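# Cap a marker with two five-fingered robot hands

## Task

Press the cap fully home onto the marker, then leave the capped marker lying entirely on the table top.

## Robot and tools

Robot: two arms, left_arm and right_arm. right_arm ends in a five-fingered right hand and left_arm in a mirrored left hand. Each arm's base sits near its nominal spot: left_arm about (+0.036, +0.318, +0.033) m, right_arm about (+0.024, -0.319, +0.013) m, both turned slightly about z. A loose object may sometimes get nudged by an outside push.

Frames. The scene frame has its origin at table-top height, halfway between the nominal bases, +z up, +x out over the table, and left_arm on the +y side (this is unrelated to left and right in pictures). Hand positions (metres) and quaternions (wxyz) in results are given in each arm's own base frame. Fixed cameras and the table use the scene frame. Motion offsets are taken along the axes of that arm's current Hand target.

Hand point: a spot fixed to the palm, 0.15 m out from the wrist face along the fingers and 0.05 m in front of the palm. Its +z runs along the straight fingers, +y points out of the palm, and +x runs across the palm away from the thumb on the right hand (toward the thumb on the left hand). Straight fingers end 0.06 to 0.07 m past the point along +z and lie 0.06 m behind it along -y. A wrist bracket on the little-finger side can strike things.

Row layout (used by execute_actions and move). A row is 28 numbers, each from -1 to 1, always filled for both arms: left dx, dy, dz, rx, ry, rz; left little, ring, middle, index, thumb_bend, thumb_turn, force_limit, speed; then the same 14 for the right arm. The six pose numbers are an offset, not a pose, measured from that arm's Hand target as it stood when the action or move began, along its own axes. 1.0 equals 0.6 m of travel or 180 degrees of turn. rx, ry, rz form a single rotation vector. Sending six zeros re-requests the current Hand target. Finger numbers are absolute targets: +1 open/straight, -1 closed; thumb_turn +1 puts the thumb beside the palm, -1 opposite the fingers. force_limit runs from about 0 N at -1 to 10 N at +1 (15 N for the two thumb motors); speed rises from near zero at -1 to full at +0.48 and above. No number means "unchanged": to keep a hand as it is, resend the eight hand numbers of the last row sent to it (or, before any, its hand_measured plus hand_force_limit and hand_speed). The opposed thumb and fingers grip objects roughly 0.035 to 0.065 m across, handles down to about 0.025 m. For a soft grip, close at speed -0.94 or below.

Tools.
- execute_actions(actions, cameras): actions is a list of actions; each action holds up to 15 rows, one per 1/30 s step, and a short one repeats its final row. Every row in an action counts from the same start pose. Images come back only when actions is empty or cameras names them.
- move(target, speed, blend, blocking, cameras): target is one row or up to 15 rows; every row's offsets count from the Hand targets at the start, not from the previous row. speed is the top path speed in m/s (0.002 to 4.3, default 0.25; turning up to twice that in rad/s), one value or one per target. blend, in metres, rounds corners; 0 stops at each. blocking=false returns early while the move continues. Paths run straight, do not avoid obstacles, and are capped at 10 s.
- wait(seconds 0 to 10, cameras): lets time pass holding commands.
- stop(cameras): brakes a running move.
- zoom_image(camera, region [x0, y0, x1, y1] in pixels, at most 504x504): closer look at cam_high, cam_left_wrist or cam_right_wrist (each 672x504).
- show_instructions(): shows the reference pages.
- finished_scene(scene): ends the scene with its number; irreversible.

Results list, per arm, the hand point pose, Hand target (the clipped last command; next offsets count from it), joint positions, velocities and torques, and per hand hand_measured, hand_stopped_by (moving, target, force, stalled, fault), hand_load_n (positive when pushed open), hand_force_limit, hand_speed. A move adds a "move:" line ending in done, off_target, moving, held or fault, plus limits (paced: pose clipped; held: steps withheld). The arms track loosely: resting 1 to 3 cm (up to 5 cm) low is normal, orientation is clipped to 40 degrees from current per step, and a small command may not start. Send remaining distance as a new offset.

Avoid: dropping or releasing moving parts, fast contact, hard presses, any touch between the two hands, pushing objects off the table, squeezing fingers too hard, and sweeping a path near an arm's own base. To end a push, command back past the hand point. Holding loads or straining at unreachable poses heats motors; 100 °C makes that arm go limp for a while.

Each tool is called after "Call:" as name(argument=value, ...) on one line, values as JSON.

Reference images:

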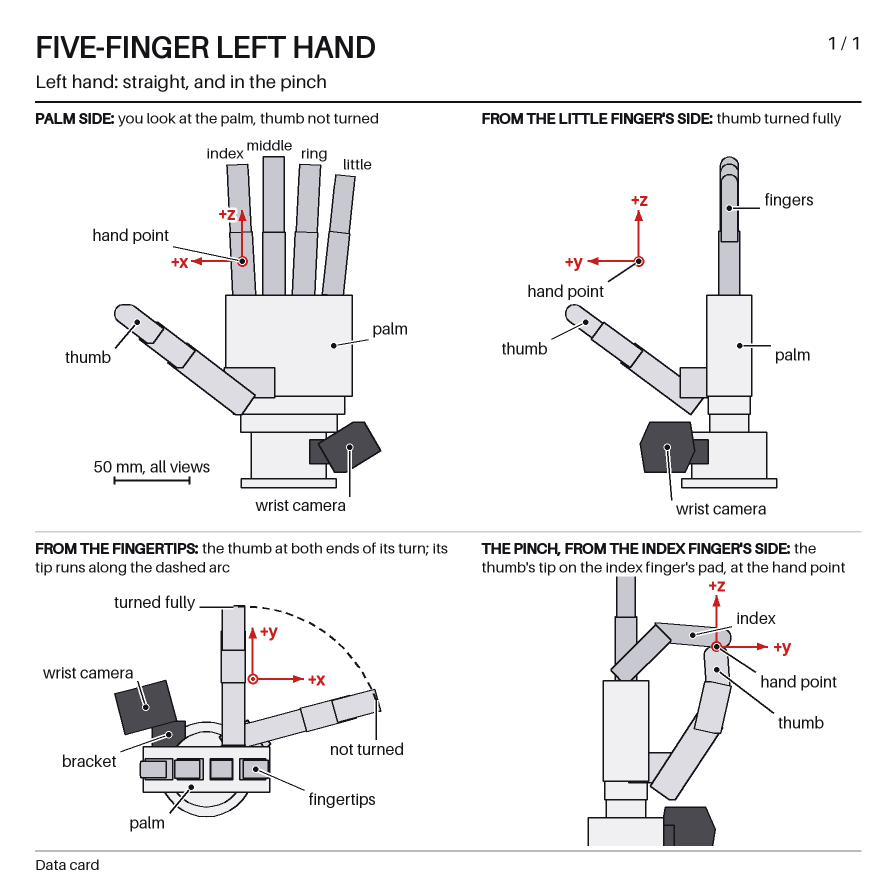

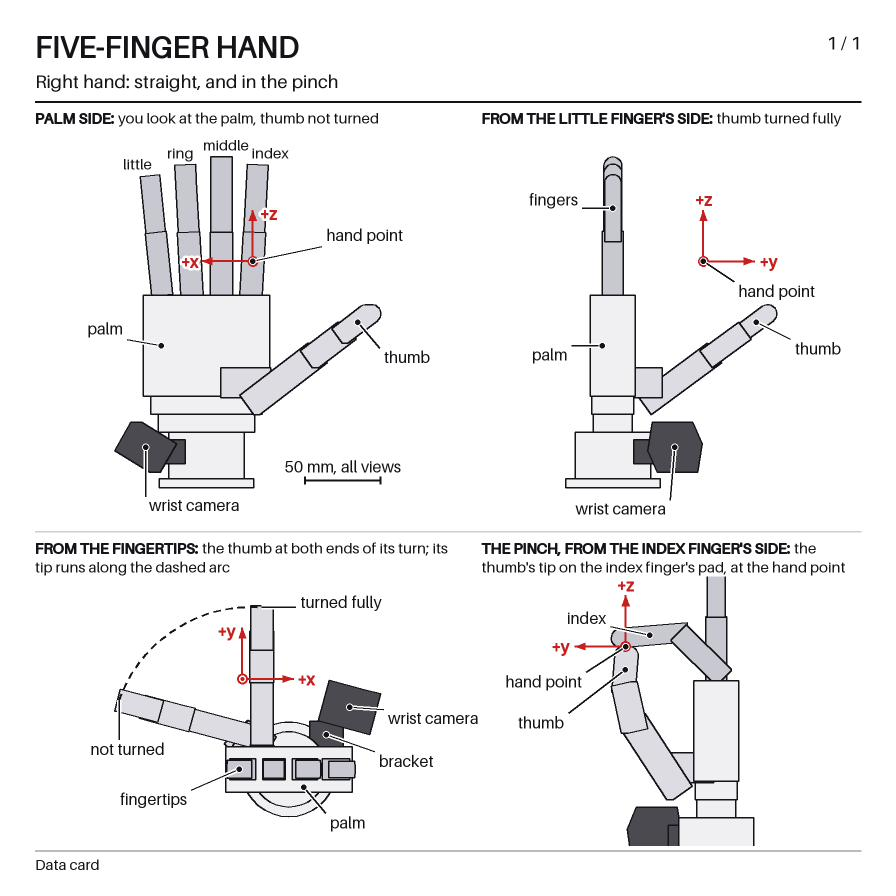

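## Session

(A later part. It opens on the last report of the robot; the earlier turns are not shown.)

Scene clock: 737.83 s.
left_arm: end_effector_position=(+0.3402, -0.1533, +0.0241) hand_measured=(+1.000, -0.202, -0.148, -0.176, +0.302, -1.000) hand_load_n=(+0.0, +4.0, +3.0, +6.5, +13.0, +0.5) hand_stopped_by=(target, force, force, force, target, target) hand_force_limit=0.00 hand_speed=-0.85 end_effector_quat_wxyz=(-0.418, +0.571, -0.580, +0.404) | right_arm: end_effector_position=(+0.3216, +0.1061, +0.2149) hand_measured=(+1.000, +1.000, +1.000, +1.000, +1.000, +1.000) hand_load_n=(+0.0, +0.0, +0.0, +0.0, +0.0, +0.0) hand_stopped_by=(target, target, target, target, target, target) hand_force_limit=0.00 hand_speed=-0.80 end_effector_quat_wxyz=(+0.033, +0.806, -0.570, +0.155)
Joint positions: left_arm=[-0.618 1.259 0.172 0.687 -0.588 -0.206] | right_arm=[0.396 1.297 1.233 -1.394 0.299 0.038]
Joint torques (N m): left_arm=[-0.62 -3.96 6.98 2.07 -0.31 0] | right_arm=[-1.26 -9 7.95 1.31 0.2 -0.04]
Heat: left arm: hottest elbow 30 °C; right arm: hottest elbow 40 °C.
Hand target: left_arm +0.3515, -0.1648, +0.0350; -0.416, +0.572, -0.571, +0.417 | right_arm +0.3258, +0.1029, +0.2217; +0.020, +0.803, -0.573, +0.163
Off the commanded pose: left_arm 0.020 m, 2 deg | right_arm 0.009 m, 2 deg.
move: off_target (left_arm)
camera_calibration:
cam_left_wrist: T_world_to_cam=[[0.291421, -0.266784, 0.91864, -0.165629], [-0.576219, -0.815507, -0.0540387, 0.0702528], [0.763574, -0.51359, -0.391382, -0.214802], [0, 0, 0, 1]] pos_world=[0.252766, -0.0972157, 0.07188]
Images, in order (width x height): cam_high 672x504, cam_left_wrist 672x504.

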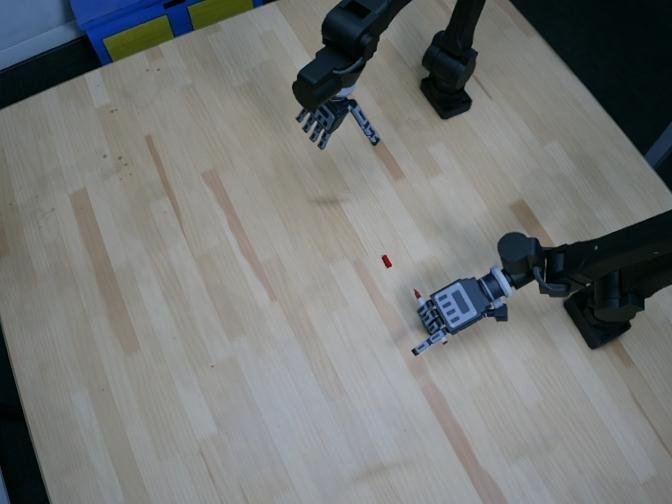

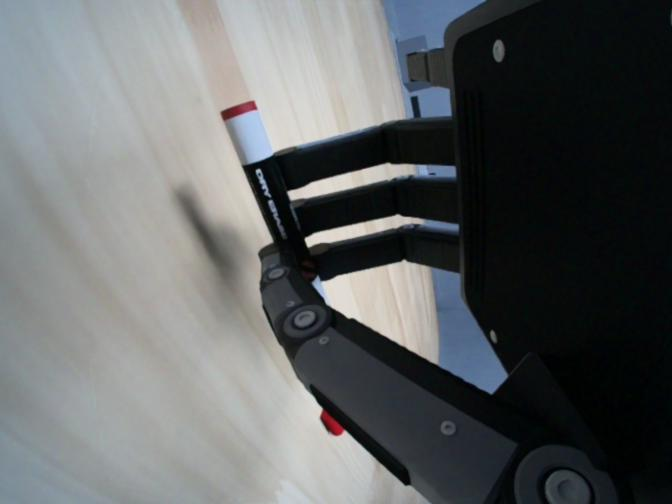

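Call:
move(target=[0,0,0,0,0,0,1,-0.4,-0.4,-0.4,0.3,-1,0.0,-0.85,-0.3543,-0.1838,-0.0383,-0.1217,-0.0149,0.5993,1,1,1,1,1,1,0,-0.8], speed=0.2, cameras=["cam_right_wrist","cam_high"])

Scene clock: 764.47 s.
left_arm: end_effector_position=(+0.3402, -0.1534, +0.0241) hand_measured=(+1.000, -0.202, -0.148, -0.176, +0.302, -1.000) hand_load_n=(+0.0, +4.0, +2.5, +6.5, +13.0, +0.5) hand_stopped_by=(target, force, force, force, target, target) hand_force_limit=0.00 hand_speed=-0.85 end_effector_quat_wxyz=(-0.418, +0.571, -0.580, +0.404) | right_arm: end_effector_position=(+0.3486, +0.3241, +0.1849) hand_measured=(+1.000, +1.000, +1.000, +1.000, +1.000, +1.000) hand_load_n=(+0.0, +0.0, +0.0, +0.0, +0.0, +0.0) hand_stopped_by=(target, target, target, target, target, target) hand_force_limit=0.00 hand_speed=-0.80 end_effector_quat_wxyz=(-0.034, -0.065, +0.997, +0.010)
Joint positions: left_arm=[-0.618 1.259 0.172 0.687 -0.588 -0.207] | right_arm=[0.65 1.472 1.312 -1.456 -0.054 2.089]
Joint torques (N m): left_arm=[-0.56 -4.01 7.02 2.03 -0.31 -0.03] | right_arm=[0.32 -9.17 11.07 1.03 -0.11 0.13]
Heat: left arm: hottest elbow 32 °C; right arm: hottest elbow 40 °C.
Hand target: left_arm +0.3515, -0.1649, +0.0350; -0.416, +0.572, -0.571, +0.417 | right_arm +0.3607, +0.3400, +0.2002; +0.000, +0.000, +1.000, +0.000
Off the commanded pose: left_arm 0.019 m, 2 deg | right_arm 0.025 m, 8 deg.
joint sent to its limit (right arm) — joint 6 (wrist roll), upper limit. The joint targets are off in orientation, not in position.
move: off_target (left_arm, right_arm)
camera_calibration:
cam_right_wrist: T_world_to_cam=[[-0.420612, 0.906031, 0.0468308, -0.157521], [0.800452, 0.346311, 0.489229, -0.483276], [0.427039, 0.243261, -0.870897, 0.0516401], [0, 0, 0, 1]] pos_world=[0.298532, 0.297521, 0.288783]
Images, in order (width x height): cam_high 672x504, cam_right_wrist 672x504.

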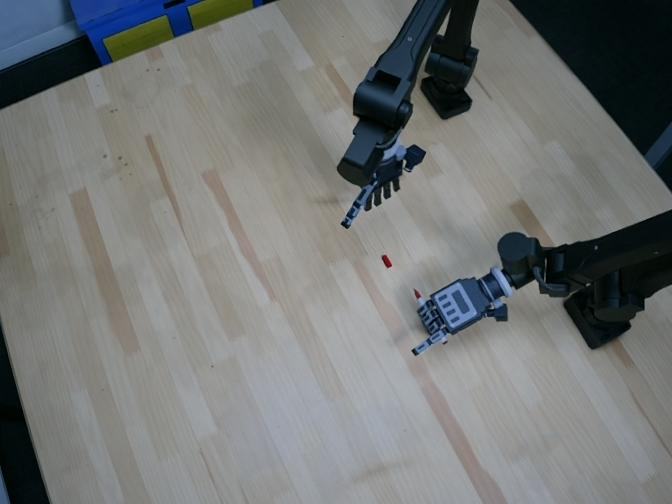

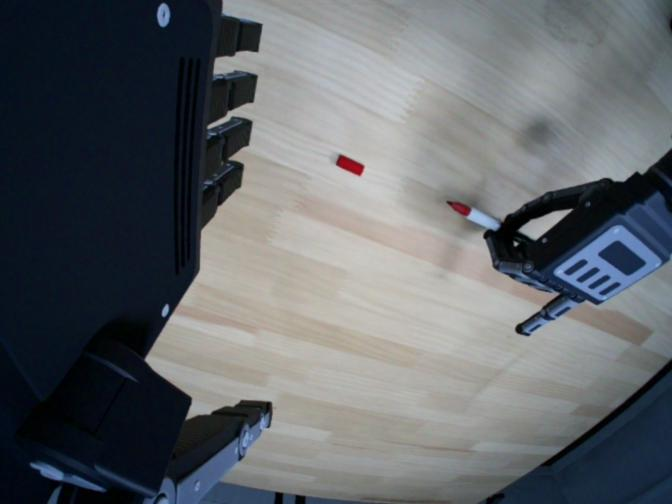

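Call:
zoom_image(camera="cam_right_wrist", region=[320, 140, 380, 190])

Call:
zoom_image(camera="cam_right_wrist", region=[320, 130, 560, 290])

Scaled by 8.400 from the camera's 672x504 image, which has a finer 960x720 frame.

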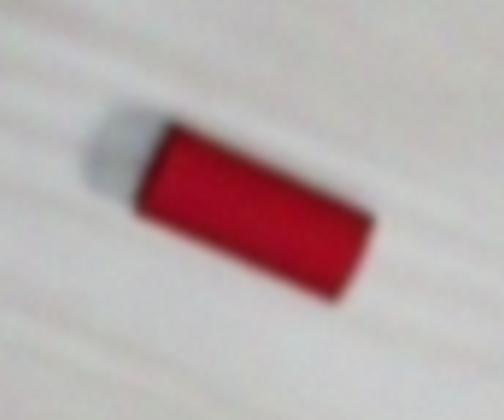

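Scaled by 2.100 from the camera's 672x504 image, which has a finer 960x720 frame.

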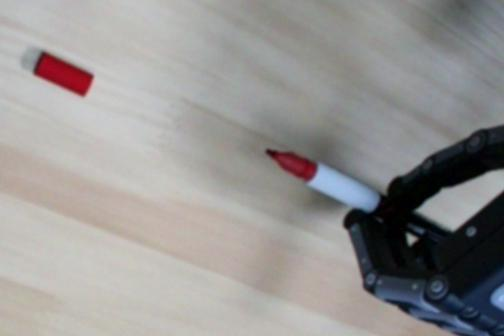

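Call:
move(target=[0,0,0,0,0,0,1,-0.4,-0.4,-0.4,0.3,-1,0.0,-0.85,0,0,0.15,0,0,0,1,1,1,1,1,1,0,-0.8], speed=0.2, cameras=["cam_right_wrist"])

Call:
zoom_image(camera="cam_right_wrist", region=[280, 130, 400, 230])

Scene clock: 786.47 s.
left_arm: end_effector_position=(+0.3402, -0.1534, +0.0241) hand_measured=(+1.000, -0.202, -0.148, -0.176, +0.302, -1.000) hand_load_n=(+0.0, +4.0, +3.0, +6.5, +13.0, +0.5) hand_stopped_by=(target, force, force, force, target, target) hand_force_limit=0.00 hand_speed=-0.85 end_effector_quat_wxyz=(-0.418, +0.571, -0.580, +0.404) | right_arm: end_effector_position=(+0.3595, +0.3324, +0.1067) hand_measured=(+1.000, +1.000, +1.000, +1.000, +1.000, +1.000) hand_load_n=(+0.0, +0.0, +0.5, +0.0, +0.0, +0.0) hand_stopped_by=(target, target, target, target, target, target) hand_force_limit=0.00 hand_speed=-0.80 end_effector_quat_wxyz=(-0.024, -0.065, +0.997, +0.017)
Joint positions: left_arm=[-0.618 1.259 0.172 0.687 -0.588 -0.207] | right_arm=[0.65 1.545 1.178 -1.225 -0.055 2.09]
Joint torques (N m): left_arm=[-0.79 -4.07 7.04 2.06 -0.3 -0.01] | right_arm=[0.44 -10.46 7.42 1.06 0.01 0.12]
Heat: left arm: hottest elbow 33 °C; right arm: hottest elbow 41 °C.
Hand target: left_arm +0.3515, -0.1649, +0.0350; -0.416, +0.572, -0.571, +0.417 | right_arm +0.3607, +0.3401, +0.1102; +0.000, +0.000, +1.000, +0.000
Off the commanded pose: left_arm 0.019 m, 2 deg | right_arm 0.009 m, 8 deg.
joint sent to its limit (right arm) — joint 6 (wrist roll), upper limit. The joint targets are off in orientation, not in position.
move: off_target (left_arm, right_arm)
camera_calibration:
cam_right_wrist: T_world_to_cam=[[-0.420836, 0.905628, 0.0523045, -0.15715], [0.791132, 0.338196, 0.509641, -0.452657], [0.443856, 0.255855, -0.858796, -0.0347536], [0, 0, 0, 1]] pos_world=[0.307402, 0.304298, 0.209066]
Images, in order (width x height): cam_right_wrist 672x504.

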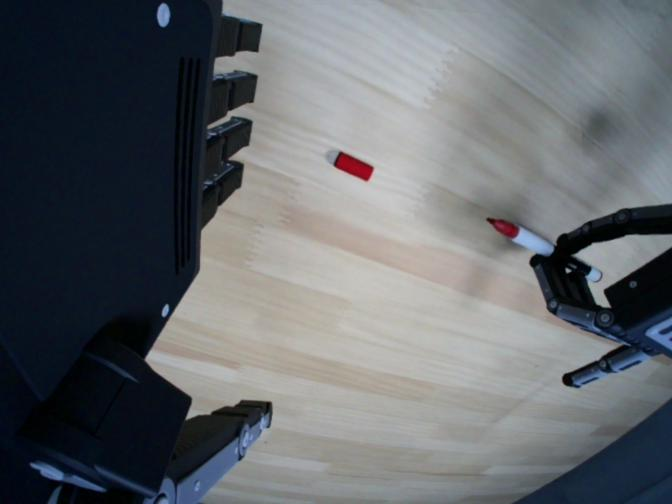

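Scaled by 4.200 from the camera's 672x504 image, which has a finer 960x720 frame.

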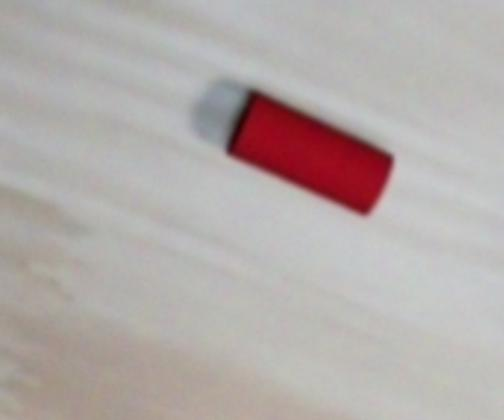

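Call:
move(target=[0,0,0,0,0,0,1,-0.4,-0.4,-0.4,0.3,-1,0.0,-0.85,0,-0.1667,0.03,0,0,0,1,1,1,1,1,1,0,-0.8], speed=0.25, cameras=["cam_right_wrist"])

Scene clock: 795.83 s.
left_arm: end_effector_position=(+0.3402, -0.1534, +0.0241) hand_measured=(+1.000, -0.202, -0.148, -0.176, +0.302, -1.000) hand_load_n=(+0.0, +4.0, +3.0, +6.5, +13.0, +0.0) hand_stopped_by=(target, force, force, force, target, target) hand_force_limit=0.00 hand_speed=-0.85 end_effector_quat_wxyz=(-0.418, +0.571, -0.580, +0.404) | right_arm: end_effector_position=(+0.3541, +0.2412, +0.0829) hand_measured=(+1.000, +1.000, +1.000, +1.000, +1.000, +1.000) hand_load_n=(+0.0, +0.0, +0.0, +0.0, +0.0, +0.0) hand_stopped_by=(target, target, target, target, target, target) hand_force_limit=0.00 hand_speed=-0.80 end_effector_quat_wxyz=(-0.014, -0.001, +1.000, -0.008)
Joint positions: left_arm=[-0.618 1.259 0.172 0.687 -0.588 -0.207] | right_arm=[0.511 1.423 0.984 -1.163 0 2.08]
Joint torques (N m): left_arm=[-0.62 -4.01 7.06 2.11 -0.31 0] | right_arm=[-1.08 -9.64 6.95 1.06 0.06 -0.04]
Heat: left arm: hottest elbow 33 °C; right arm: hottest elbow 41 °C.
Hand target: left_arm +0.3515, -0.1649, +0.0350; -0.416, +0.572, -0.571, +0.417 | right_arm +0.3607, +0.2401, +0.0920; +0.000, +0.000, +1.000, +0.000
Off the commanded pose: left_arm 0.019 m, 2 deg | right_arm 0.011 m, 2 deg.
move: off_target (left_arm, right_arm)
camera_calibration:
cam_right_wrist: T_world_to_cam=[[-0.302376, 0.953186, -0.0024297, -0.124462], [0.81862, 0.260992, 0.511609, -0.396738], [0.488293, 0.152709, -0.859215, -0.0201754], [0, 0, 0, 1]] pos_world=[0.296995, 0.225262, 0.185337]
Images, in order (width x height): cam_right_wrist 672x504.

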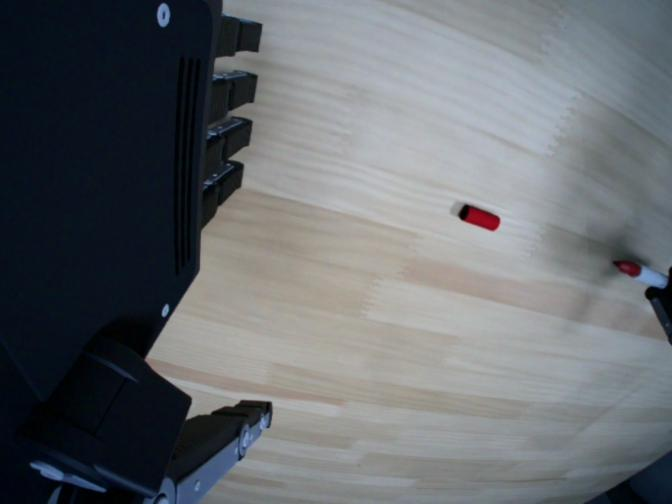

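Call:
zoom_image(camera="cam_right_wrist", region=[450, 195, 510, 240])

Scaled by 8.400 from the camera's 672x504 image, which has a finer 960x720 frame.

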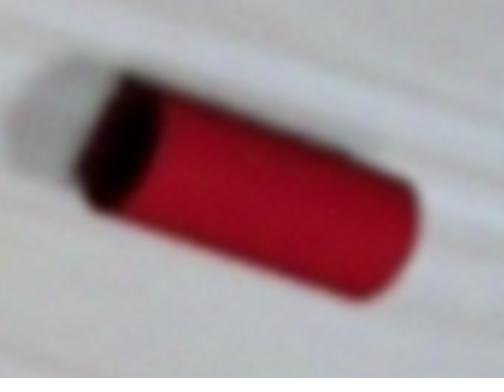

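Call:
move(target=[[0,-0.1031,-0.0333,0,0,0,1,-0.4,-0.4,-0.4,0.3,-1,0.0,-0.85,0.1,-0.3167,-0.2,0,0,0,1,1,1,1,1,1,0,-0.8],[0.3845,-0.0757,-0.1182,0,0.4758,0.1537,1,-0.4,-0.4,-0.4,0.3,-1,0.0,-0.85,0.1,-0.3167,-0.2,0,0,0,1,1,1,1,1,1,0,-0.8]], speed=0.2, cameras=["cam_left_wrist","cam_high"])

Scene clock: 831.33 s.
left_arm: end_effector_position=(+0.2868, -0.3845, +0.0948) hand_measured=(+1.000, -0.202, -0.148, -0.176, +0.302, -1.000) hand_load_n=(+0.0, +4.0, +3.0, +6.0, +13.0, +0.0) hand_stopped_by=(target, force, force, force, target, target) hand_force_limit=0.00 hand_speed=-0.85 end_effector_quat_wxyz=(-0.004, -0.011, +0.810, -0.587) | right_arm: end_effector_position=(+0.2893, +0.0541, +0.1903) hand_measured=(+1.000, +1.000, +1.000, +1.000, +1.000, +1.000) hand_load_n=(+0.0, +0.0, +0.0, +0.0, +0.0, +0.0) hand_stopped_by=(target, target, target, target, target, target) hand_force_limit=0.00 hand_speed=-0.80 end_effector_quat_wxyz=(-0.023, -0.003, +1.000, -0.001)
Joint positions: left_arm=[-0.601 1.458 0.689 0.249 0.895 0.401] | right_arm=[-0.021 1.046 0.96 -1.531 0.003 1.544]
Joint torques (N m): left_arm=[-0.73 -7.53 9.43 1.81 0.55 0.23] | right_arm=[-1.49 -5.19 11.29 0.28 -0.05 -0.04]
Heat: left arm: hottest elbow 34 °C; right arm: hottest elbow 39 °C.
Hand target: left_arm +0.2978, -0.3955, +0.1001; +0.000, +0.000, +0.808, -0.589 | right_arm +0.3008, +0.0500, +0.2120; +0.000, +0.000, +1.000, +0.000
Off the commanded pose: left_arm 0.017 m, 1 deg | right_arm 0.025 m, 3 deg.
move: off_target (left_arm, right_arm)
camera_calibration:
cam_left_wrist: T_world_to_cam=[[-0.224881, -0.281208, 0.932926, -0.135443], [-0.82397, 0.565939, -0.0280288, 0.454489], [-0.520097, -0.775006, -0.358977, -0.000532015], [0, 0, 0, 1]] pos_world=[0.34375, -0.295713, 0.138906]
Images, in order (width x height): cam_high 672x504, cam_left_wrist 672x504.

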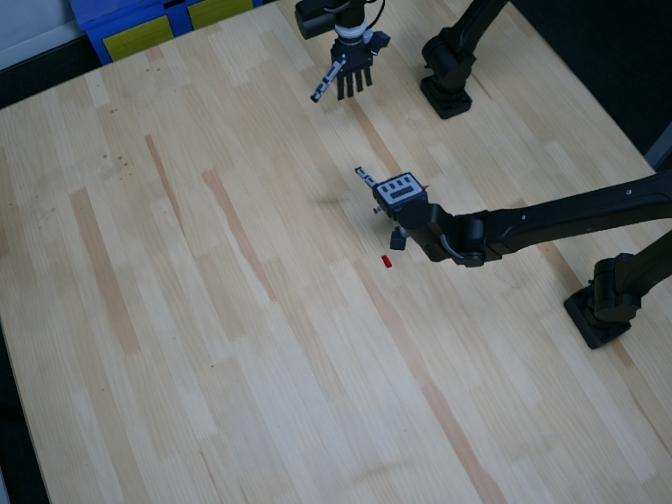

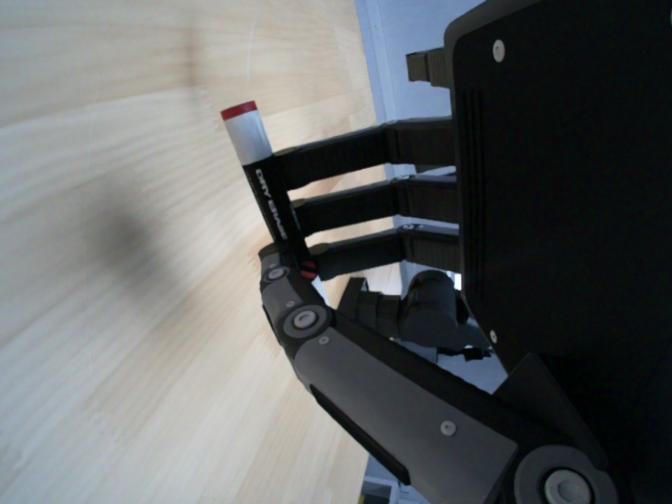

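Call:
move(target=[0,0.1665,0.0538,0,0,0,1,-0.4,-0.4,-0.4,0.3,-1,0.0,-0.85,0,0,0,0,0,0,1,1,1,1,1,1,0,-0.8], speed=0.12, cameras=["cam_left_wrist"])

Scene clock: 837.93 s.
left_arm: end_effector_position=(+0.3028, -0.3951, +0.0054) hand_measured=(+1.000, -0.202, -0.148, -0.176, +0.302, -1.000) hand_load_n=(+0.0, +4.0, +2.5, +6.5, +13.0, +0.0) hand_stopped_by=(target, force, force, force, target, target) hand_force_limit=0.00 hand_speed=-0.85 end_effector_quat_wxyz=(+0.005, -0.002, +0.806, -0.591) | right_arm: end_effector_position=(+0.2893, +0.0541, +0.1903) hand_measured=(+1.000, +1.000, +1.000, +1.000, +1.000, +1.000) hand_load_n=(+0.0, +0.0, +0.0, +0.0, +0.0, +0.0) hand_stopped_by=(target, target, target, target, target, target) hand_force_limit=0.00 hand_speed=-0.80 end_effector_quat_wxyz=(-0.023, -0.003, +1.000, -0.001)
Joint positions: left_arm=[-0.601 1.743 0.674 0.566 0.896 0.411] | right_arm=[-0.021 1.046 0.96 -1.531 0.003 1.544]
Joint torques (N m): left_arm=[-0.56 -9.64 4.16 3.12 0.51 0.15] | right_arm=[-1.2 -5.42 11.32 0.27 -0.05 -0.04]
Heat: left arm: hottest elbow 34 °C; right arm: hottest elbow 39 °C.
Hand target: left_arm +0.2979, -0.3955, -0.0049; +0.000, +0.000, +0.808, -0.589 | right_arm +0.3008, +0.0500, +0.2120; +0.000, +0.000, +1.000, +0.000
Off the commanded pose: left_arm 0.011 m, 1 deg | right_arm 0.025 m, 3 deg.
move: off_target (left_arm, right_arm)
camera_calibration:
cam_left_wrist: T_world_to_cam=[[-0.248284, -0.270641, 0.930112, -0.0401596], [-0.820848, 0.56862, -0.0536621, 0.471488], [-0.514357, -0.776804, -0.363334, -0.0349493], [0, 0, 0, 1]] pos_world=[0.359073, -0.306115, 0.0499557]
Images, in order (width x height): cam_left_wrist 672x504.

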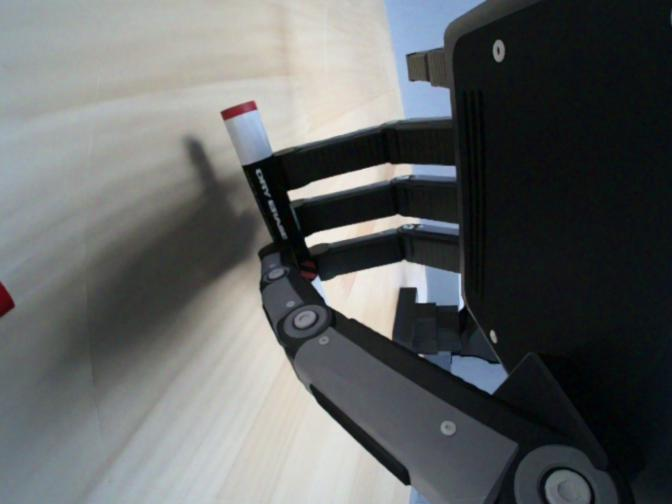

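Call:
move(target=[0,0.0206,0.0067,0,0,0,1,-0.4,-0.4,-0.4,0.3,-1,0.0,-0.85,0,0,0,0,0,0,1,1,1,1,1,1,0,-0.8], speed=0.06)

Call:
move(target=[0,0.0095,0.0031,0,0,0,1,-0.4,-0.4,-0.4,0.3,-1,0.0,-0.85,0,0,0,0,0,0,1,1,1,1,1,1,0,-0.8], speed=0.06, cameras=["cam_left_wrist"])

Call:
zoom_image(camera="cam_left_wrist", region=[180, 90, 390, 300])

Scene clock: 843.37 s.
left_arm: end_effector_position=(+0.3039, -0.3958, -0.0062) hand_measured=(+1.000, -0.202, -0.148, -0.176, +0.302, -1.000) hand_load_n=(+0.0, +4.0, +3.0, +6.5, +13.0, +0.0) hand_stopped_by=(target, force, force, force, target, target) hand_force_limit=0.00 hand_speed=-0.85 end_effector_quat_wxyz=(+0.006, -0.001, +0.806, -0.592) | right_arm: end_effector_position=(+0.2893, +0.0541, +0.1903) hand_measured=(+1.000, +1.000, +1.000, +1.000, +1.000, +1.000) hand_load_n=(+0.0, +0.0, +0.0, +0.0, +0.0, +0.0) hand_stopped_by=(target, target, target, target, target, target) hand_force_limit=0.00 hand_speed=-0.80 end_effector_quat_wxyz=(-0.023, -0.003, +1.000, -0.001)
Joint positions: left_arm=[-0.601 1.781 0.674 0.608 0.896 0.411] | right_arm=[-0.021 1.046 0.96 -1.531 0.003 1.544]
Joint torques (N m): left_arm=[-0.62 -9.64 3.82 3.07 0.5 0.16] | right_arm=[-1.38 -5.07 11.28 0.29 -0.06 -0.03]
Heat: left arm: hottest elbow 34 °C; right arm: hottest elbow 40 °C.
Hand target: left_arm +0.2979, -0.3956, -0.0178; +0.000, +0.000, +0.808, -0.589 | right_arm +0.3008, +0.0500, +0.2120; +0.000, +0.000, +1.000, +0.000
Off the commanded pose: left_arm 0.013 m, 1 deg | right_arm 0.025 m, 3 deg.
move: off_target (left_arm, right_arm)

Scene clock: 844.27 s.
left_arm: end_effector_position=(+0.3041, -0.3960, -0.0121) hand_measured=(+1.000, -0.202, -0.148, -0.176, +0.302, -1.000) hand_load_n=(+0.0, +4.0, +3.0, +6.0, +12.5, +0.0) hand_stopped_by=(target, force, force, force, target, target) hand_force_limit=0.00 hand_speed=-0.85 end_effector_quat_wxyz=(+0.006, -0.001, +0.806, -0.592) | right_arm: end_effector_position=(+0.2893, +0.0541, +0.1903) hand_measured=(+1.000, +1.000, +1.000, +1.000, +1.000, +1.000) hand_load_n=(+0.0, +0.0, +0.0, +0.0, +0.0, +0.0) hand_stopped_by=(target, target, target, target, target, target) hand_force_limit=0.00 hand_speed=-0.80 end_effector_quat_wxyz=(-0.023, -0.003, +1.000, -0.001)
Joint positions: left_arm=[-0.601 1.799 0.674 0.627 0.896 0.411] | right_arm=[-0.021 1.046 0.96 -1.531 0.003 1.544]
Joint torques (N m): left_arm=[-0.67 -9.64 3.69 3.1 0.5 0.16] | right_arm=[-1.38 -5.36 11.29 0.28 -0.05 -0.04]
Heat: left arm: hottest elbow 34 °C; right arm: hottest elbow 40 °C.
Hand target: left_arm +0.2978, -0.3956, -0.0239; +0.000, +0.000, +0.808, -0.589 | right_arm +0.3008, +0.0500, +0.2120; +0.000, +0.000, +1.000, +0.000
Off the commanded pose: left_arm 0.013 m, 1 deg | right_arm 0.025 m, 3 deg.
move: off_target (left_arm, right_arm)
camera_calibration:
cam_left_wrist: T_world_to_cam=[[-0.251195, -0.268645, 0.929909, -0.0222209], [-0.82072, 0.568432, -0.0574835, 0.472019], [-0.513147, -0.777635, -0.363269, -0.0419708], [0, 0, 0, 1]] pos_world=[0.360276, -0.306918, 0.0325501]
Images, in order (width x height): cam_left_wrist 672x504.

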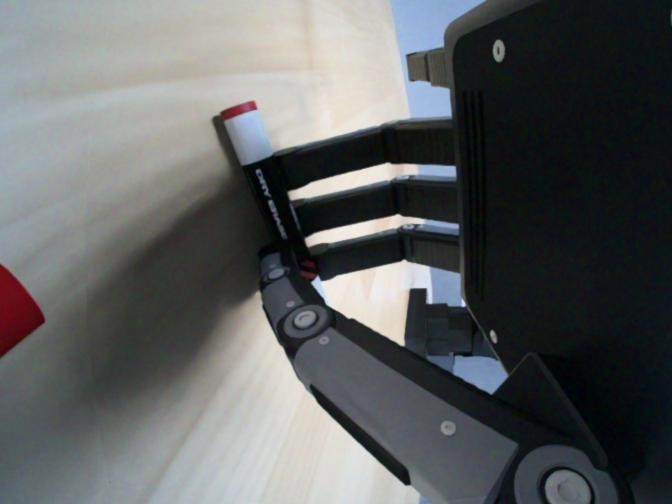

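Scaled by 2.400 from the camera's 672x504 image, which has a finer 960x720 frame.

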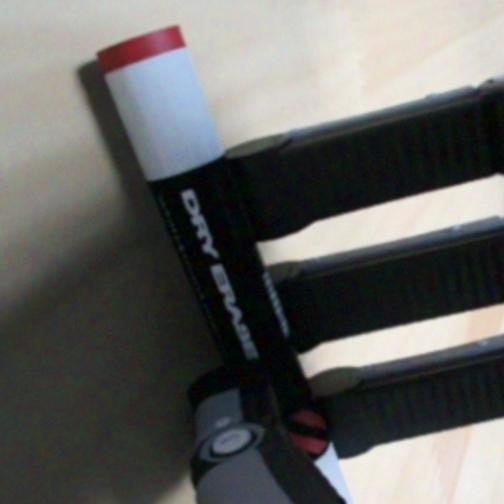

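Call:
move(target=[0,0.0087,0.0028,0,0,0,1,-0.4,-0.4,-0.4,0.3,-1,0.0,-0.85,0,0,0,0,0,0,1,1,1,1,1,1,0,-0.8], speed=0.06)

Call:
move(target=[0,0,0,0,0,0,1,0.1,0.1,0.1,0.45,-1,0.0,-0.8,0,0,0,0,0,0,1,1,1,1,1,1,0,-0.8], speed=0.06, cameras=["cam_left_wrist"])

Call:
zoom_image(camera="cam_left_wrist", region=[180, 90, 390, 300])

Scene clock: 850.00 s.
left_arm: end_effector_position=(+0.3051, -0.3967, -0.0148) hand_measured=(+1.000, -0.202, -0.148, -0.176, +0.302, -1.000) hand_load_n=(+0.0, +4.0, +3.0, +6.5, +12.5, +0.0) hand_stopped_by=(target, force, force, force, target, target) hand_force_limit=0.00 hand_speed=-0.85 end_effector_quat_wxyz=(+0.009, +0.001, +0.804, -0.594) | right_arm: end_effector_position=(+0.2893, +0.0541, +0.1903) hand_measured=(+1.000, +1.000, +1.000, +1.000, +1.000, +1.000) hand_load_n=(+0.0, +0.0, +0.0, +0.0, +0.0, +0.0) hand_stopped_by=(target, target, target, target, target, target) hand_force_limit=0.00 hand_speed=-0.80 end_effector_quat_wxyz=(-0.023, -0.003, +1.000, -0.001)
Joint positions: left_arm=[-0.601 1.812 0.674 0.647 0.897 0.411] | right_arm=[-0.021 1.046 0.96 -1.531 0.003 1.544]
Joint torques (N m): left_arm=[-0.5 -9.41 3.62 2.97 0.45 0.14] | right_arm=[-1.61 -5.36 11.33 0.29 -0.06 -0.03]
Heat: left arm: hottest elbow 33 °C; right arm: hottest elbow 40 °C.
Hand target: left_arm +0.2979, -0.3956, -0.0294; +0.000, +0.000, +0.808, -0.589 | right_arm +0.3008, +0.0500, +0.2120; +0.000, +0.000, +1.000, +0.000
Off the commanded pose: left_arm 0.016 m, 1 deg | right_arm 0.025 m, 3 deg.
move: off_target (left_arm, right_arm)

Scene clock: 850.83 s.
left_arm: end_effector_position=(+0.3044, -0.4002, -0.0116) hand_measured=(+1.000, +0.100, +0.100, +0.100, +0.446, -1.000) hand_load_n=(+0.0, +0.0, +0.0, +0.0, -6.5, -1.5) hand_stopped_by=(target, target, target, target, target, target) hand_force_limit=0.00 hand_speed=-0.80 end_effector_quat_wxyz=(+0.012, +0.010, +0.800, -0.600) | right_arm: end_effector_position=(+0.2893, +0.0541, +0.1903) hand_measured=(+1.000, +1.000, +1.000, +1.000, +1.000, +1.000) hand_load_n=(+0.0, +0.0, +0.0, +0.0, +0.0, +0.0) hand_stopped_by=(target, target, target, target, target, target) hand_force_limit=0.00 hand_speed=-0.80 end_effector_quat_wxyz=(-0.023, -0.003, +1.000, -0.001)
Joint positions: left_arm=[-0.606 1.812 0.674 0.668 0.903 0.411] | right_arm=[-0.021 1.046 0.96 -1.531 0.003 1.544]
Joint torques (N m): left_arm=[-0.15 -9.47 3.59 2.1 0.16 0.15] | right_arm=[-1.49 -5.25 11.34 0.31 -0.05 -0.05]
Heat: left arm: hottest elbow 33 °C; right arm: hottest elbow 40 °C.
Hand target: left_arm +0.2979, -0.3956, -0.0294; +0.000, +0.000, +0.808, -0.589 | right_arm +0.3008, +0.0500, +0.2120; +0.000, +0.000, +1.000, +0.000
Off the commanded pose: left_arm 0.020 m, 2 deg | right_arm 0.025 m, 3 deg.
move: off_target (left_arm, right_arm)
camera_calibration:
cam_left_wrist: T_world_to_cam=[[-0.274362, -0.248113, 0.929067, -0.00841896], [-0.812613, 0.576419, -0.0860354, 0.47503], [-0.514185, -0.778576, -0.359767, -0.04496], [0, 0, 0, 1]] pos_world=[0.360588, -0.31091, 0.032516]
Images, in order (width x height): cam_left_wrist 672x504.

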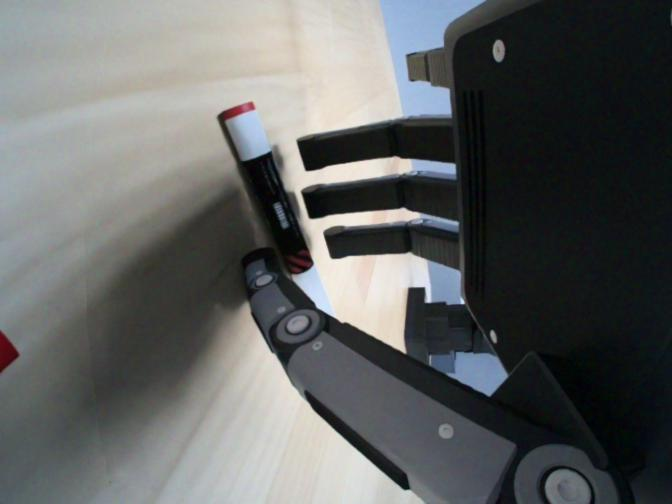

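Scaled by 2.400 from the camera's 672x504 image, which has a finer 960x720 frame.

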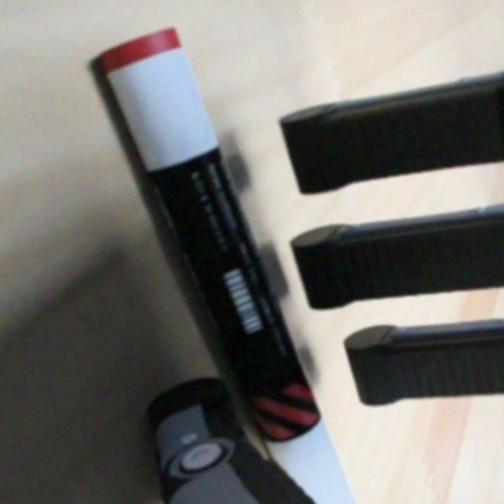

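Call:
move(target=[[0,-0.2062,-0.0666,0,0,0,1,0.1,0.1,0.1,0.45,-1,0.0,-0.8,0,0,0,0,0,0,1,1,1,1,1,1,0,-0.8],[-0.1035,-0.1843,-0.4021,0,-0.559,-0.768,1,0.1,0.1,0.1,0.45,-1,0.0,-0.8,0,0,0,0,0,0,1,1,1,1,1,1,0,-0.8]], speed=[0.08,0.25], blend=0.02, cameras=["cam_left_wrist","cam_high"])

Scene clock: 874.57 s.
left_arm: end_effector_position=(+0.3440, -0.1958, +0.1380) hand_measured=(+1.000, +0.100, +0.100, +0.100, +0.448, -1.000) hand_load_n=(+0.0, +0.0, +0.0, +0.0, +0.0, +0.0) hand_stopped_by=(target, target, target, target, target, target) hand_force_limit=0.00 hand_speed=-0.80 end_effector_quat_wxyz=(-0.003, +0.997, -0.073, +0.040) | right_arm: end_effector_position=(+0.2893, +0.0541, +0.1903) hand_measured=(+1.000, +1.000, +1.000, +1.000, +1.000, +1.000) hand_load_n=(+0.0, +0.0, +0.0, +0.0, +0.0, +0.0) hand_stopped_by=(target, target, target, target, target, target) hand_force_limit=0.00 hand_speed=-0.80 end_effector_quat_wxyz=(-0.023, -0.003, +1.000, -0.001)
Joint positions: left_arm=[-0.404 1.237 0.953 -1.213 -0.031 -1.827] | right_arm=[-0.021 1.046 0.96 -1.531 0.003 1.544]
Joint velocities: left_arm=[within noise] | right_arm=[-0.005 -0.005 0.012 -0.046 -0.037 -0.007]
Joint torques (N m): left_arm=[0.67 -5.42 10.58 0.5 0.14 -0.04] | right_arm=[-1.49 -5.42 11.29 0.28 -0.05 -0.04]
Heat: left arm: hottest elbow 33 °C; right arm: hottest elbow 41 °C.
Hand target: left_arm +0.3599, -0.1999, +0.1499; +0.001, +0.997, -0.064, +0.046 | right_arm +0.3008, +0.0500, +0.2120; +0.000, +0.000, +1.000, +0.000
Off the commanded pose: left_arm 0.020 m, 1 deg | right_arm 0.025 m, 3 deg.
move: off_target (left_arm, right_arm)
camera_calibration:
cam_left_wrist: T_world_to_cam=[[0.38091, 0.922994, 0.0546767, 0.0386409], [0.730094, -0.336533, 0.594733, -0.401079], [0.567336, -0.186621, -0.802062, -0.00672389], [0, 0, 0, 1]] pos_world=[0.281921, -0.171897, 0.231029]
Images, in order (width x height): cam_high 672x504, cam_left_wrist 672x504.

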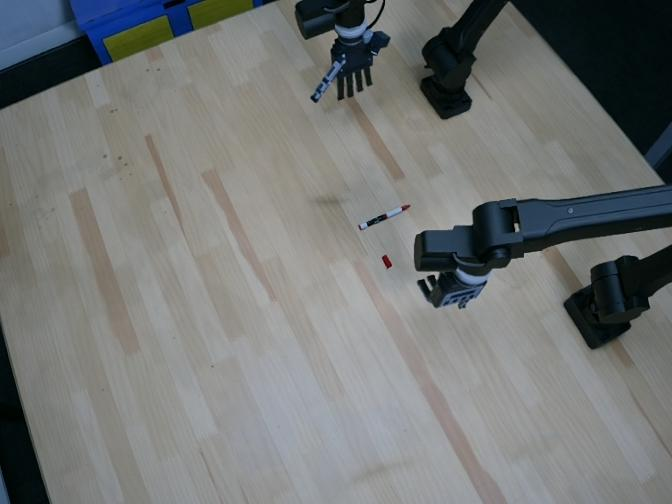

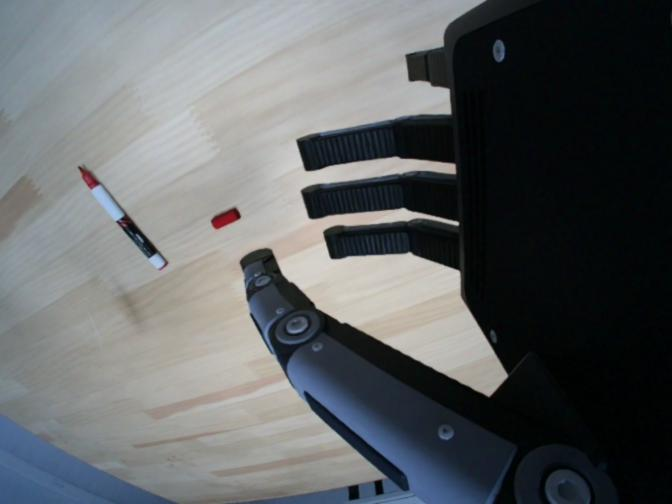

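Call:
zoom_image(camera="cam_high", region=[350, 200, 420, 270])

Scaled by 7.200 from the camera's 672x504 image, which has a finer 960x720 frame.

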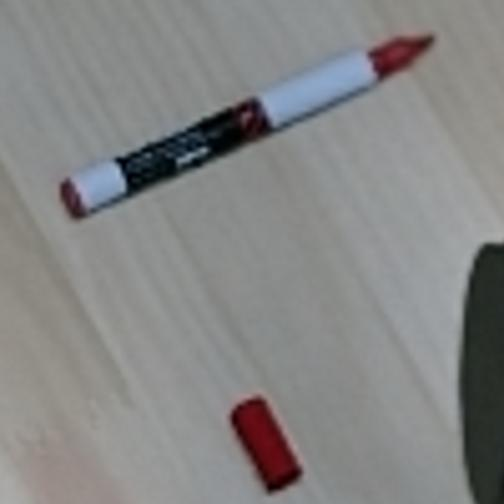

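Call:
move(target=[0,0,0,0,0,0,1,1,1,1,1,1,-0.1,0,0.0132,0.3543,0.1867,0,-0.5585,-0.7686,1,0.1,0.1,0.1,0.45,-1,0.0,-0.3], speed=0.25, cameras=["cam_right_wrist","cam_high"])

Scene clock: 898.80 s.
left_arm: end_effector_position=(+0.3441, -0.1958, +0.1379) hand_measured=(+1.000, +1.000, +1.000, +1.000, +1.000, +1.000) hand_load_n=(+0.0, +0.0, +0.0, +0.0, +0.0, +0.0) hand_stopped_by=(target, target, target, target, target, target) hand_force_limit=-0.10 hand_speed=0.00 end_effector_quat_wxyz=(-0.003, +0.997, -0.072, +0.040) | right_arm: end_effector_position=(+0.2812, +0.2535, +0.0893) hand_measured=(+1.000, +0.100, +0.100, +0.100, +0.450, -1.000) hand_load_n=(+0.0, +0.5, +0.0, +0.0, +0.0, +0.0) hand_stopped_by=(target, target, target, target, target, target) hand_force_limit=0.00 hand_speed=-0.30 end_effector_quat_wxyz=(-0.582, +0.807, -0.095, -0.006)
Joint positions: left_arm=[-0.404 1.237 0.953 -1.213 -0.031 -1.83] | right_arm=[0.275 1.275 0.534 0.003 -1.072 -0.548]
Joint torques (N m): left_arm=[0.38 -5.48 10.61 0.5 0.1 -0.01] | right_arm=[0.67 -5.54 9.74 1.33 -0.51 -0.04]
Heat: left arm: hottest elbow 36 °C; right arm: hottest elbow 42 °C.
Hand target: left_arm +0.3599, -0.2000, +0.1498; +0.001, +0.997, -0.064, +0.046 | right_arm +0.2928, +0.2625, +0.1001; -0.586, +0.806, -0.078, +0.000
Off the commanded pose: left_arm 0.020 m, 1 deg | right_arm 0.018 m, 2 deg.
move: off_target (left_arm, right_arm)
camera_calibration:
cam_right_wrist: T_world_to_cam=[[0.141906, -0.337538, -0.930554, 0.12694], [-0.885056, -0.464283, 0.0334404, 0.362059], [-0.443327, 0.818847, -0.364625, 0.0678589], [0, 0, 0, 1]] pos_world=[0.332513, 0.155379, 0.130761]
Images, in order (width x height): cam_high 672x504, cam_right_wrist 672x504.

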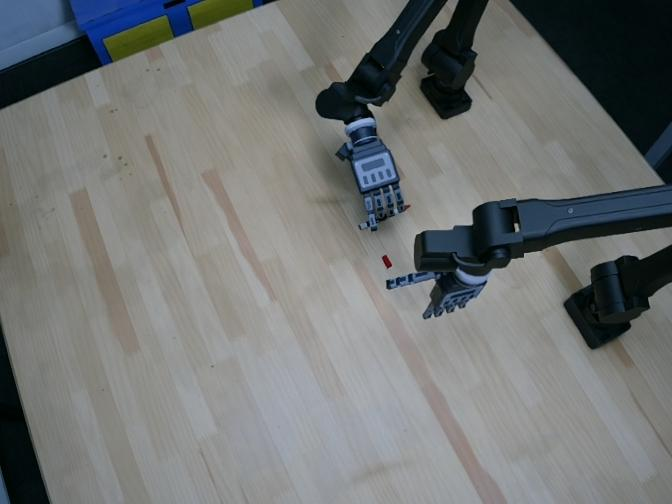

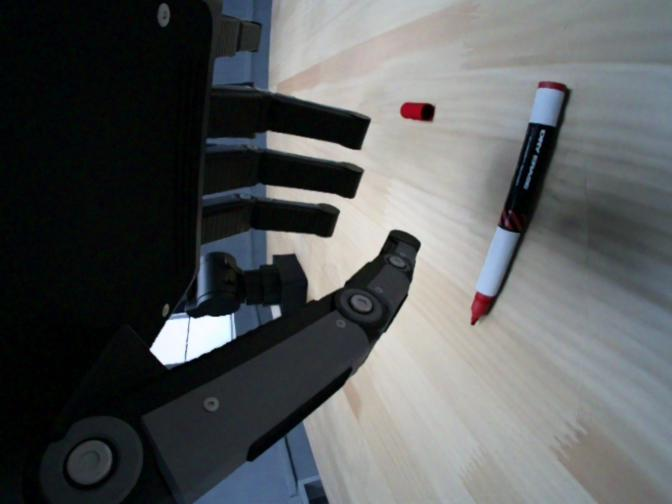

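Call:
move(target=[0,0,0,0,0,0,1,1,1,1,1,1,-0.1,0,0.0138,0.0923,0.0372,0,-0.0201,-0.0371,1,0.1,0.1,0.1,0.45,-1,0.0,-0.3], speed=0.12, cameras=["cam_right_wrist"])

Scene clock: 909.43 s.
left_arm: end_effector_position=(+0.3441, -0.1958, +0.1379) hand_measured=(+1.000, +1.000, +1.000, +1.000, +1.000, +1.000) hand_load_n=(+0.0, +0.0, +0.0, +0.0, +0.0, +0.0) hand_stopped_by=(target, target, target, target, target, target) hand_force_limit=-0.10 hand_speed=0.00 end_effector_quat_wxyz=(-0.003, +0.997, -0.072, +0.040) | right_arm: end_effector_position=(+0.2883, +0.2579, +0.0357) hand_measured=(+1.000, +0.100, +0.100, +0.100, +0.450, -1.000) hand_load_n=(+0.0, +0.0, +0.0, +0.0, +0.0, +0.0) hand_stopped_by=(target, target, target, target, target, target) hand_force_limit=0.00 hand_speed=-0.30 end_effector_quat_wxyz=(-0.583, +0.812, -0.031, +0.000)
Joint positions: left_arm=[-0.404 1.237 0.953 -1.213 -0.031 -1.83] | right_arm=[0.285 1.465 0.534 0.114 -1.115 -0.725]
Joint torques (N m): left_arm=[0.38 -5.48 10.63 0.49 0.09 -0.02] | right_arm=[0.85 -6.95 6.84 2.18 -0.55 -0.04]
Heat: left arm: hottest elbow 37 °C; right arm: hottest elbow 41 °C.
Hand target: left_arm +0.3599, -0.2000, +0.1498; +0.001, +0.997, -0.064, +0.046 | right_arm +0.2960, +0.2660, +0.0399; -0.587, +0.809, -0.012, +0.008
Off the commanded pose: left_arm 0.020 m, 1 deg | right_arm 0.012 m, 2 deg.
move: off_target (left_arm, right_arm)
camera_calibration:
cam_right_wrist: T_world_to_cam=[[0.252096, -0.322643, -0.912332, 0.041229], [-0.835371, -0.548449, -0.0368726, 0.382054], [-0.48847, 0.771431, -0.407788, 0.0747223], [0, 0, 0, 1]] pos_world=[0.345262, 0.165196, 0.0821727]
Images, in order (width x height): cam_right_wrist 672x504.

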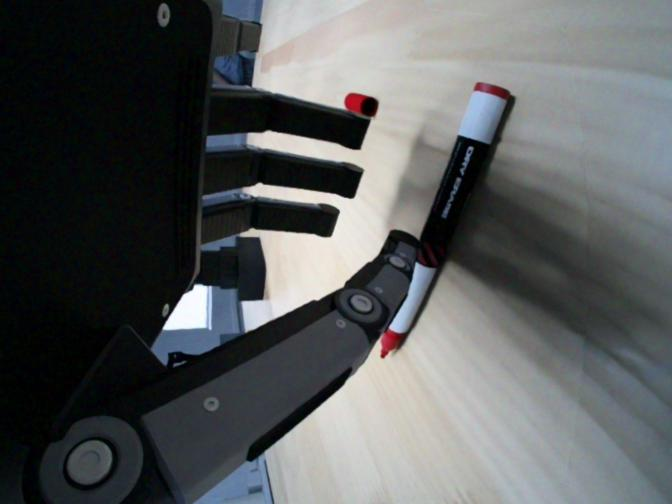

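Call:
move(target=[0,0,0,0,0,0,1,1,1,1,1,1,-0.1,0,0.0005,0.0398,-0.0037,0,0,0,1,0.1,0.1,0.1,0.42,-1,0.0,-0.3], speed=0.12, cameras=["cam_right_wrist"])

Call:
zoom_image(camera="cam_right_wrist", region=[300, 70, 510, 280])

Scene clock: 924.03 s.
left_arm: end_effector_position=(+0.3441, -0.1958, +0.1379) hand_measured=(+1.000, +1.000, +1.000, +1.000, +1.000, +1.000) hand_load_n=(+0.0, +0.0, +0.0, +0.0, +0.0, +0.0) hand_stopped_by=(target, target, target, target, target, target) hand_force_limit=-0.10 hand_speed=0.00 end_effector_quat_wxyz=(-0.003, +0.997, -0.072, +0.040) | right_arm: end_effector_position=(+0.2878, +0.2597, +0.0244) hand_measured=(+1.000, +0.100, +0.100, +0.100, +0.420, -1.000) hand_load_n=(+0.0, +0.0, +0.0, +0.0, -2.0, +1.0) hand_stopped_by=(target, target, target, target, target, target) hand_force_limit=0.00 hand_speed=-0.30 end_effector_quat_wxyz=(-0.589, +0.808, -0.015, -0.003)
Joint positions: left_arm=[-0.404 1.237 0.953 -1.213 -0.031 -1.83] | right_arm=[0.285 1.515 0.534 0.152 -1.144 -0.759]
Joint torques (N m): left_arm=[0.62 -5.54 10.63 0.55 0.1 -0.02] | right_arm=[-1.2 -6.12 5.3 2.09 -0.23 -0.16]
Motor temperatures (°C): left_arm=[24 27 38 26 23 22] | right_arm=[23 25 40 23 25 24]
Heat: left arm: hottest elbow 38 °C; right arm: hottest elbow 40 °C.
Hand target: left_arm +0.3599, -0.2000, +0.1498; +0.001, +0.997, -0.064, +0.046 | right_arm +0.2960, +0.2565, +0.0180; -0.587, +0.809, -0.012, +0.009
Off the commanded pose: left_arm 0.020 m, 1 deg | right_arm 0.011 m, 1 deg.
move: off_target (left_arm, right_arm)
camera_calibration:
cam_right_wrist: T_world_to_cam=[[0.274819, -0.30025, -0.913414, 0.0194302], [-0.817849, -0.572514, -0.0578747, 0.383898], [-0.505565, 0.76294, -0.402897, 0.075433], [0, 0, 0, 1]] pos_world=[0.346767, 0.16807, 0.0703575]
Images, in order (width x height): cam_right_wrist 672x504.

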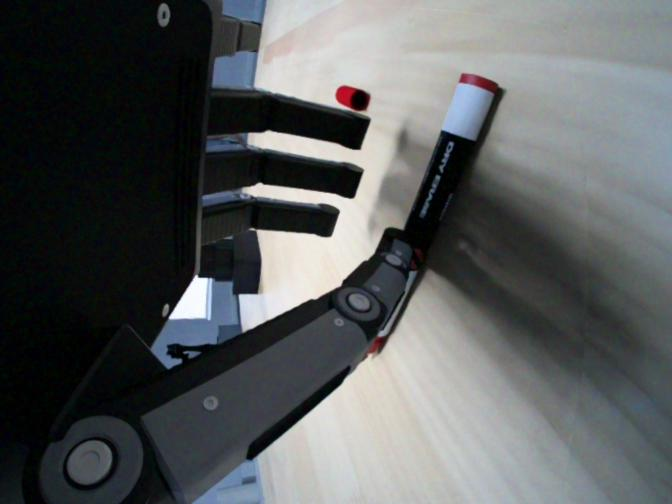

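Scaled by 2.400 from the camera's 672x504 image, which has a finer 960x720 frame.

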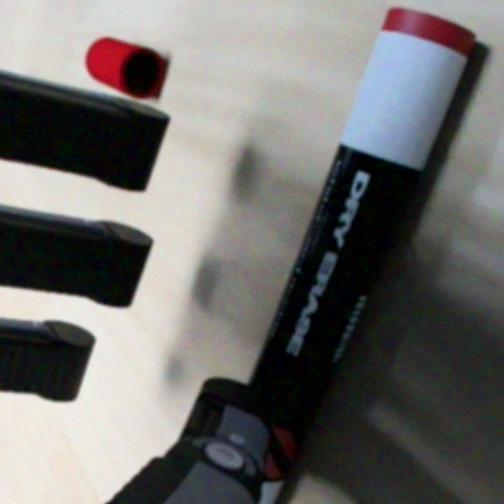

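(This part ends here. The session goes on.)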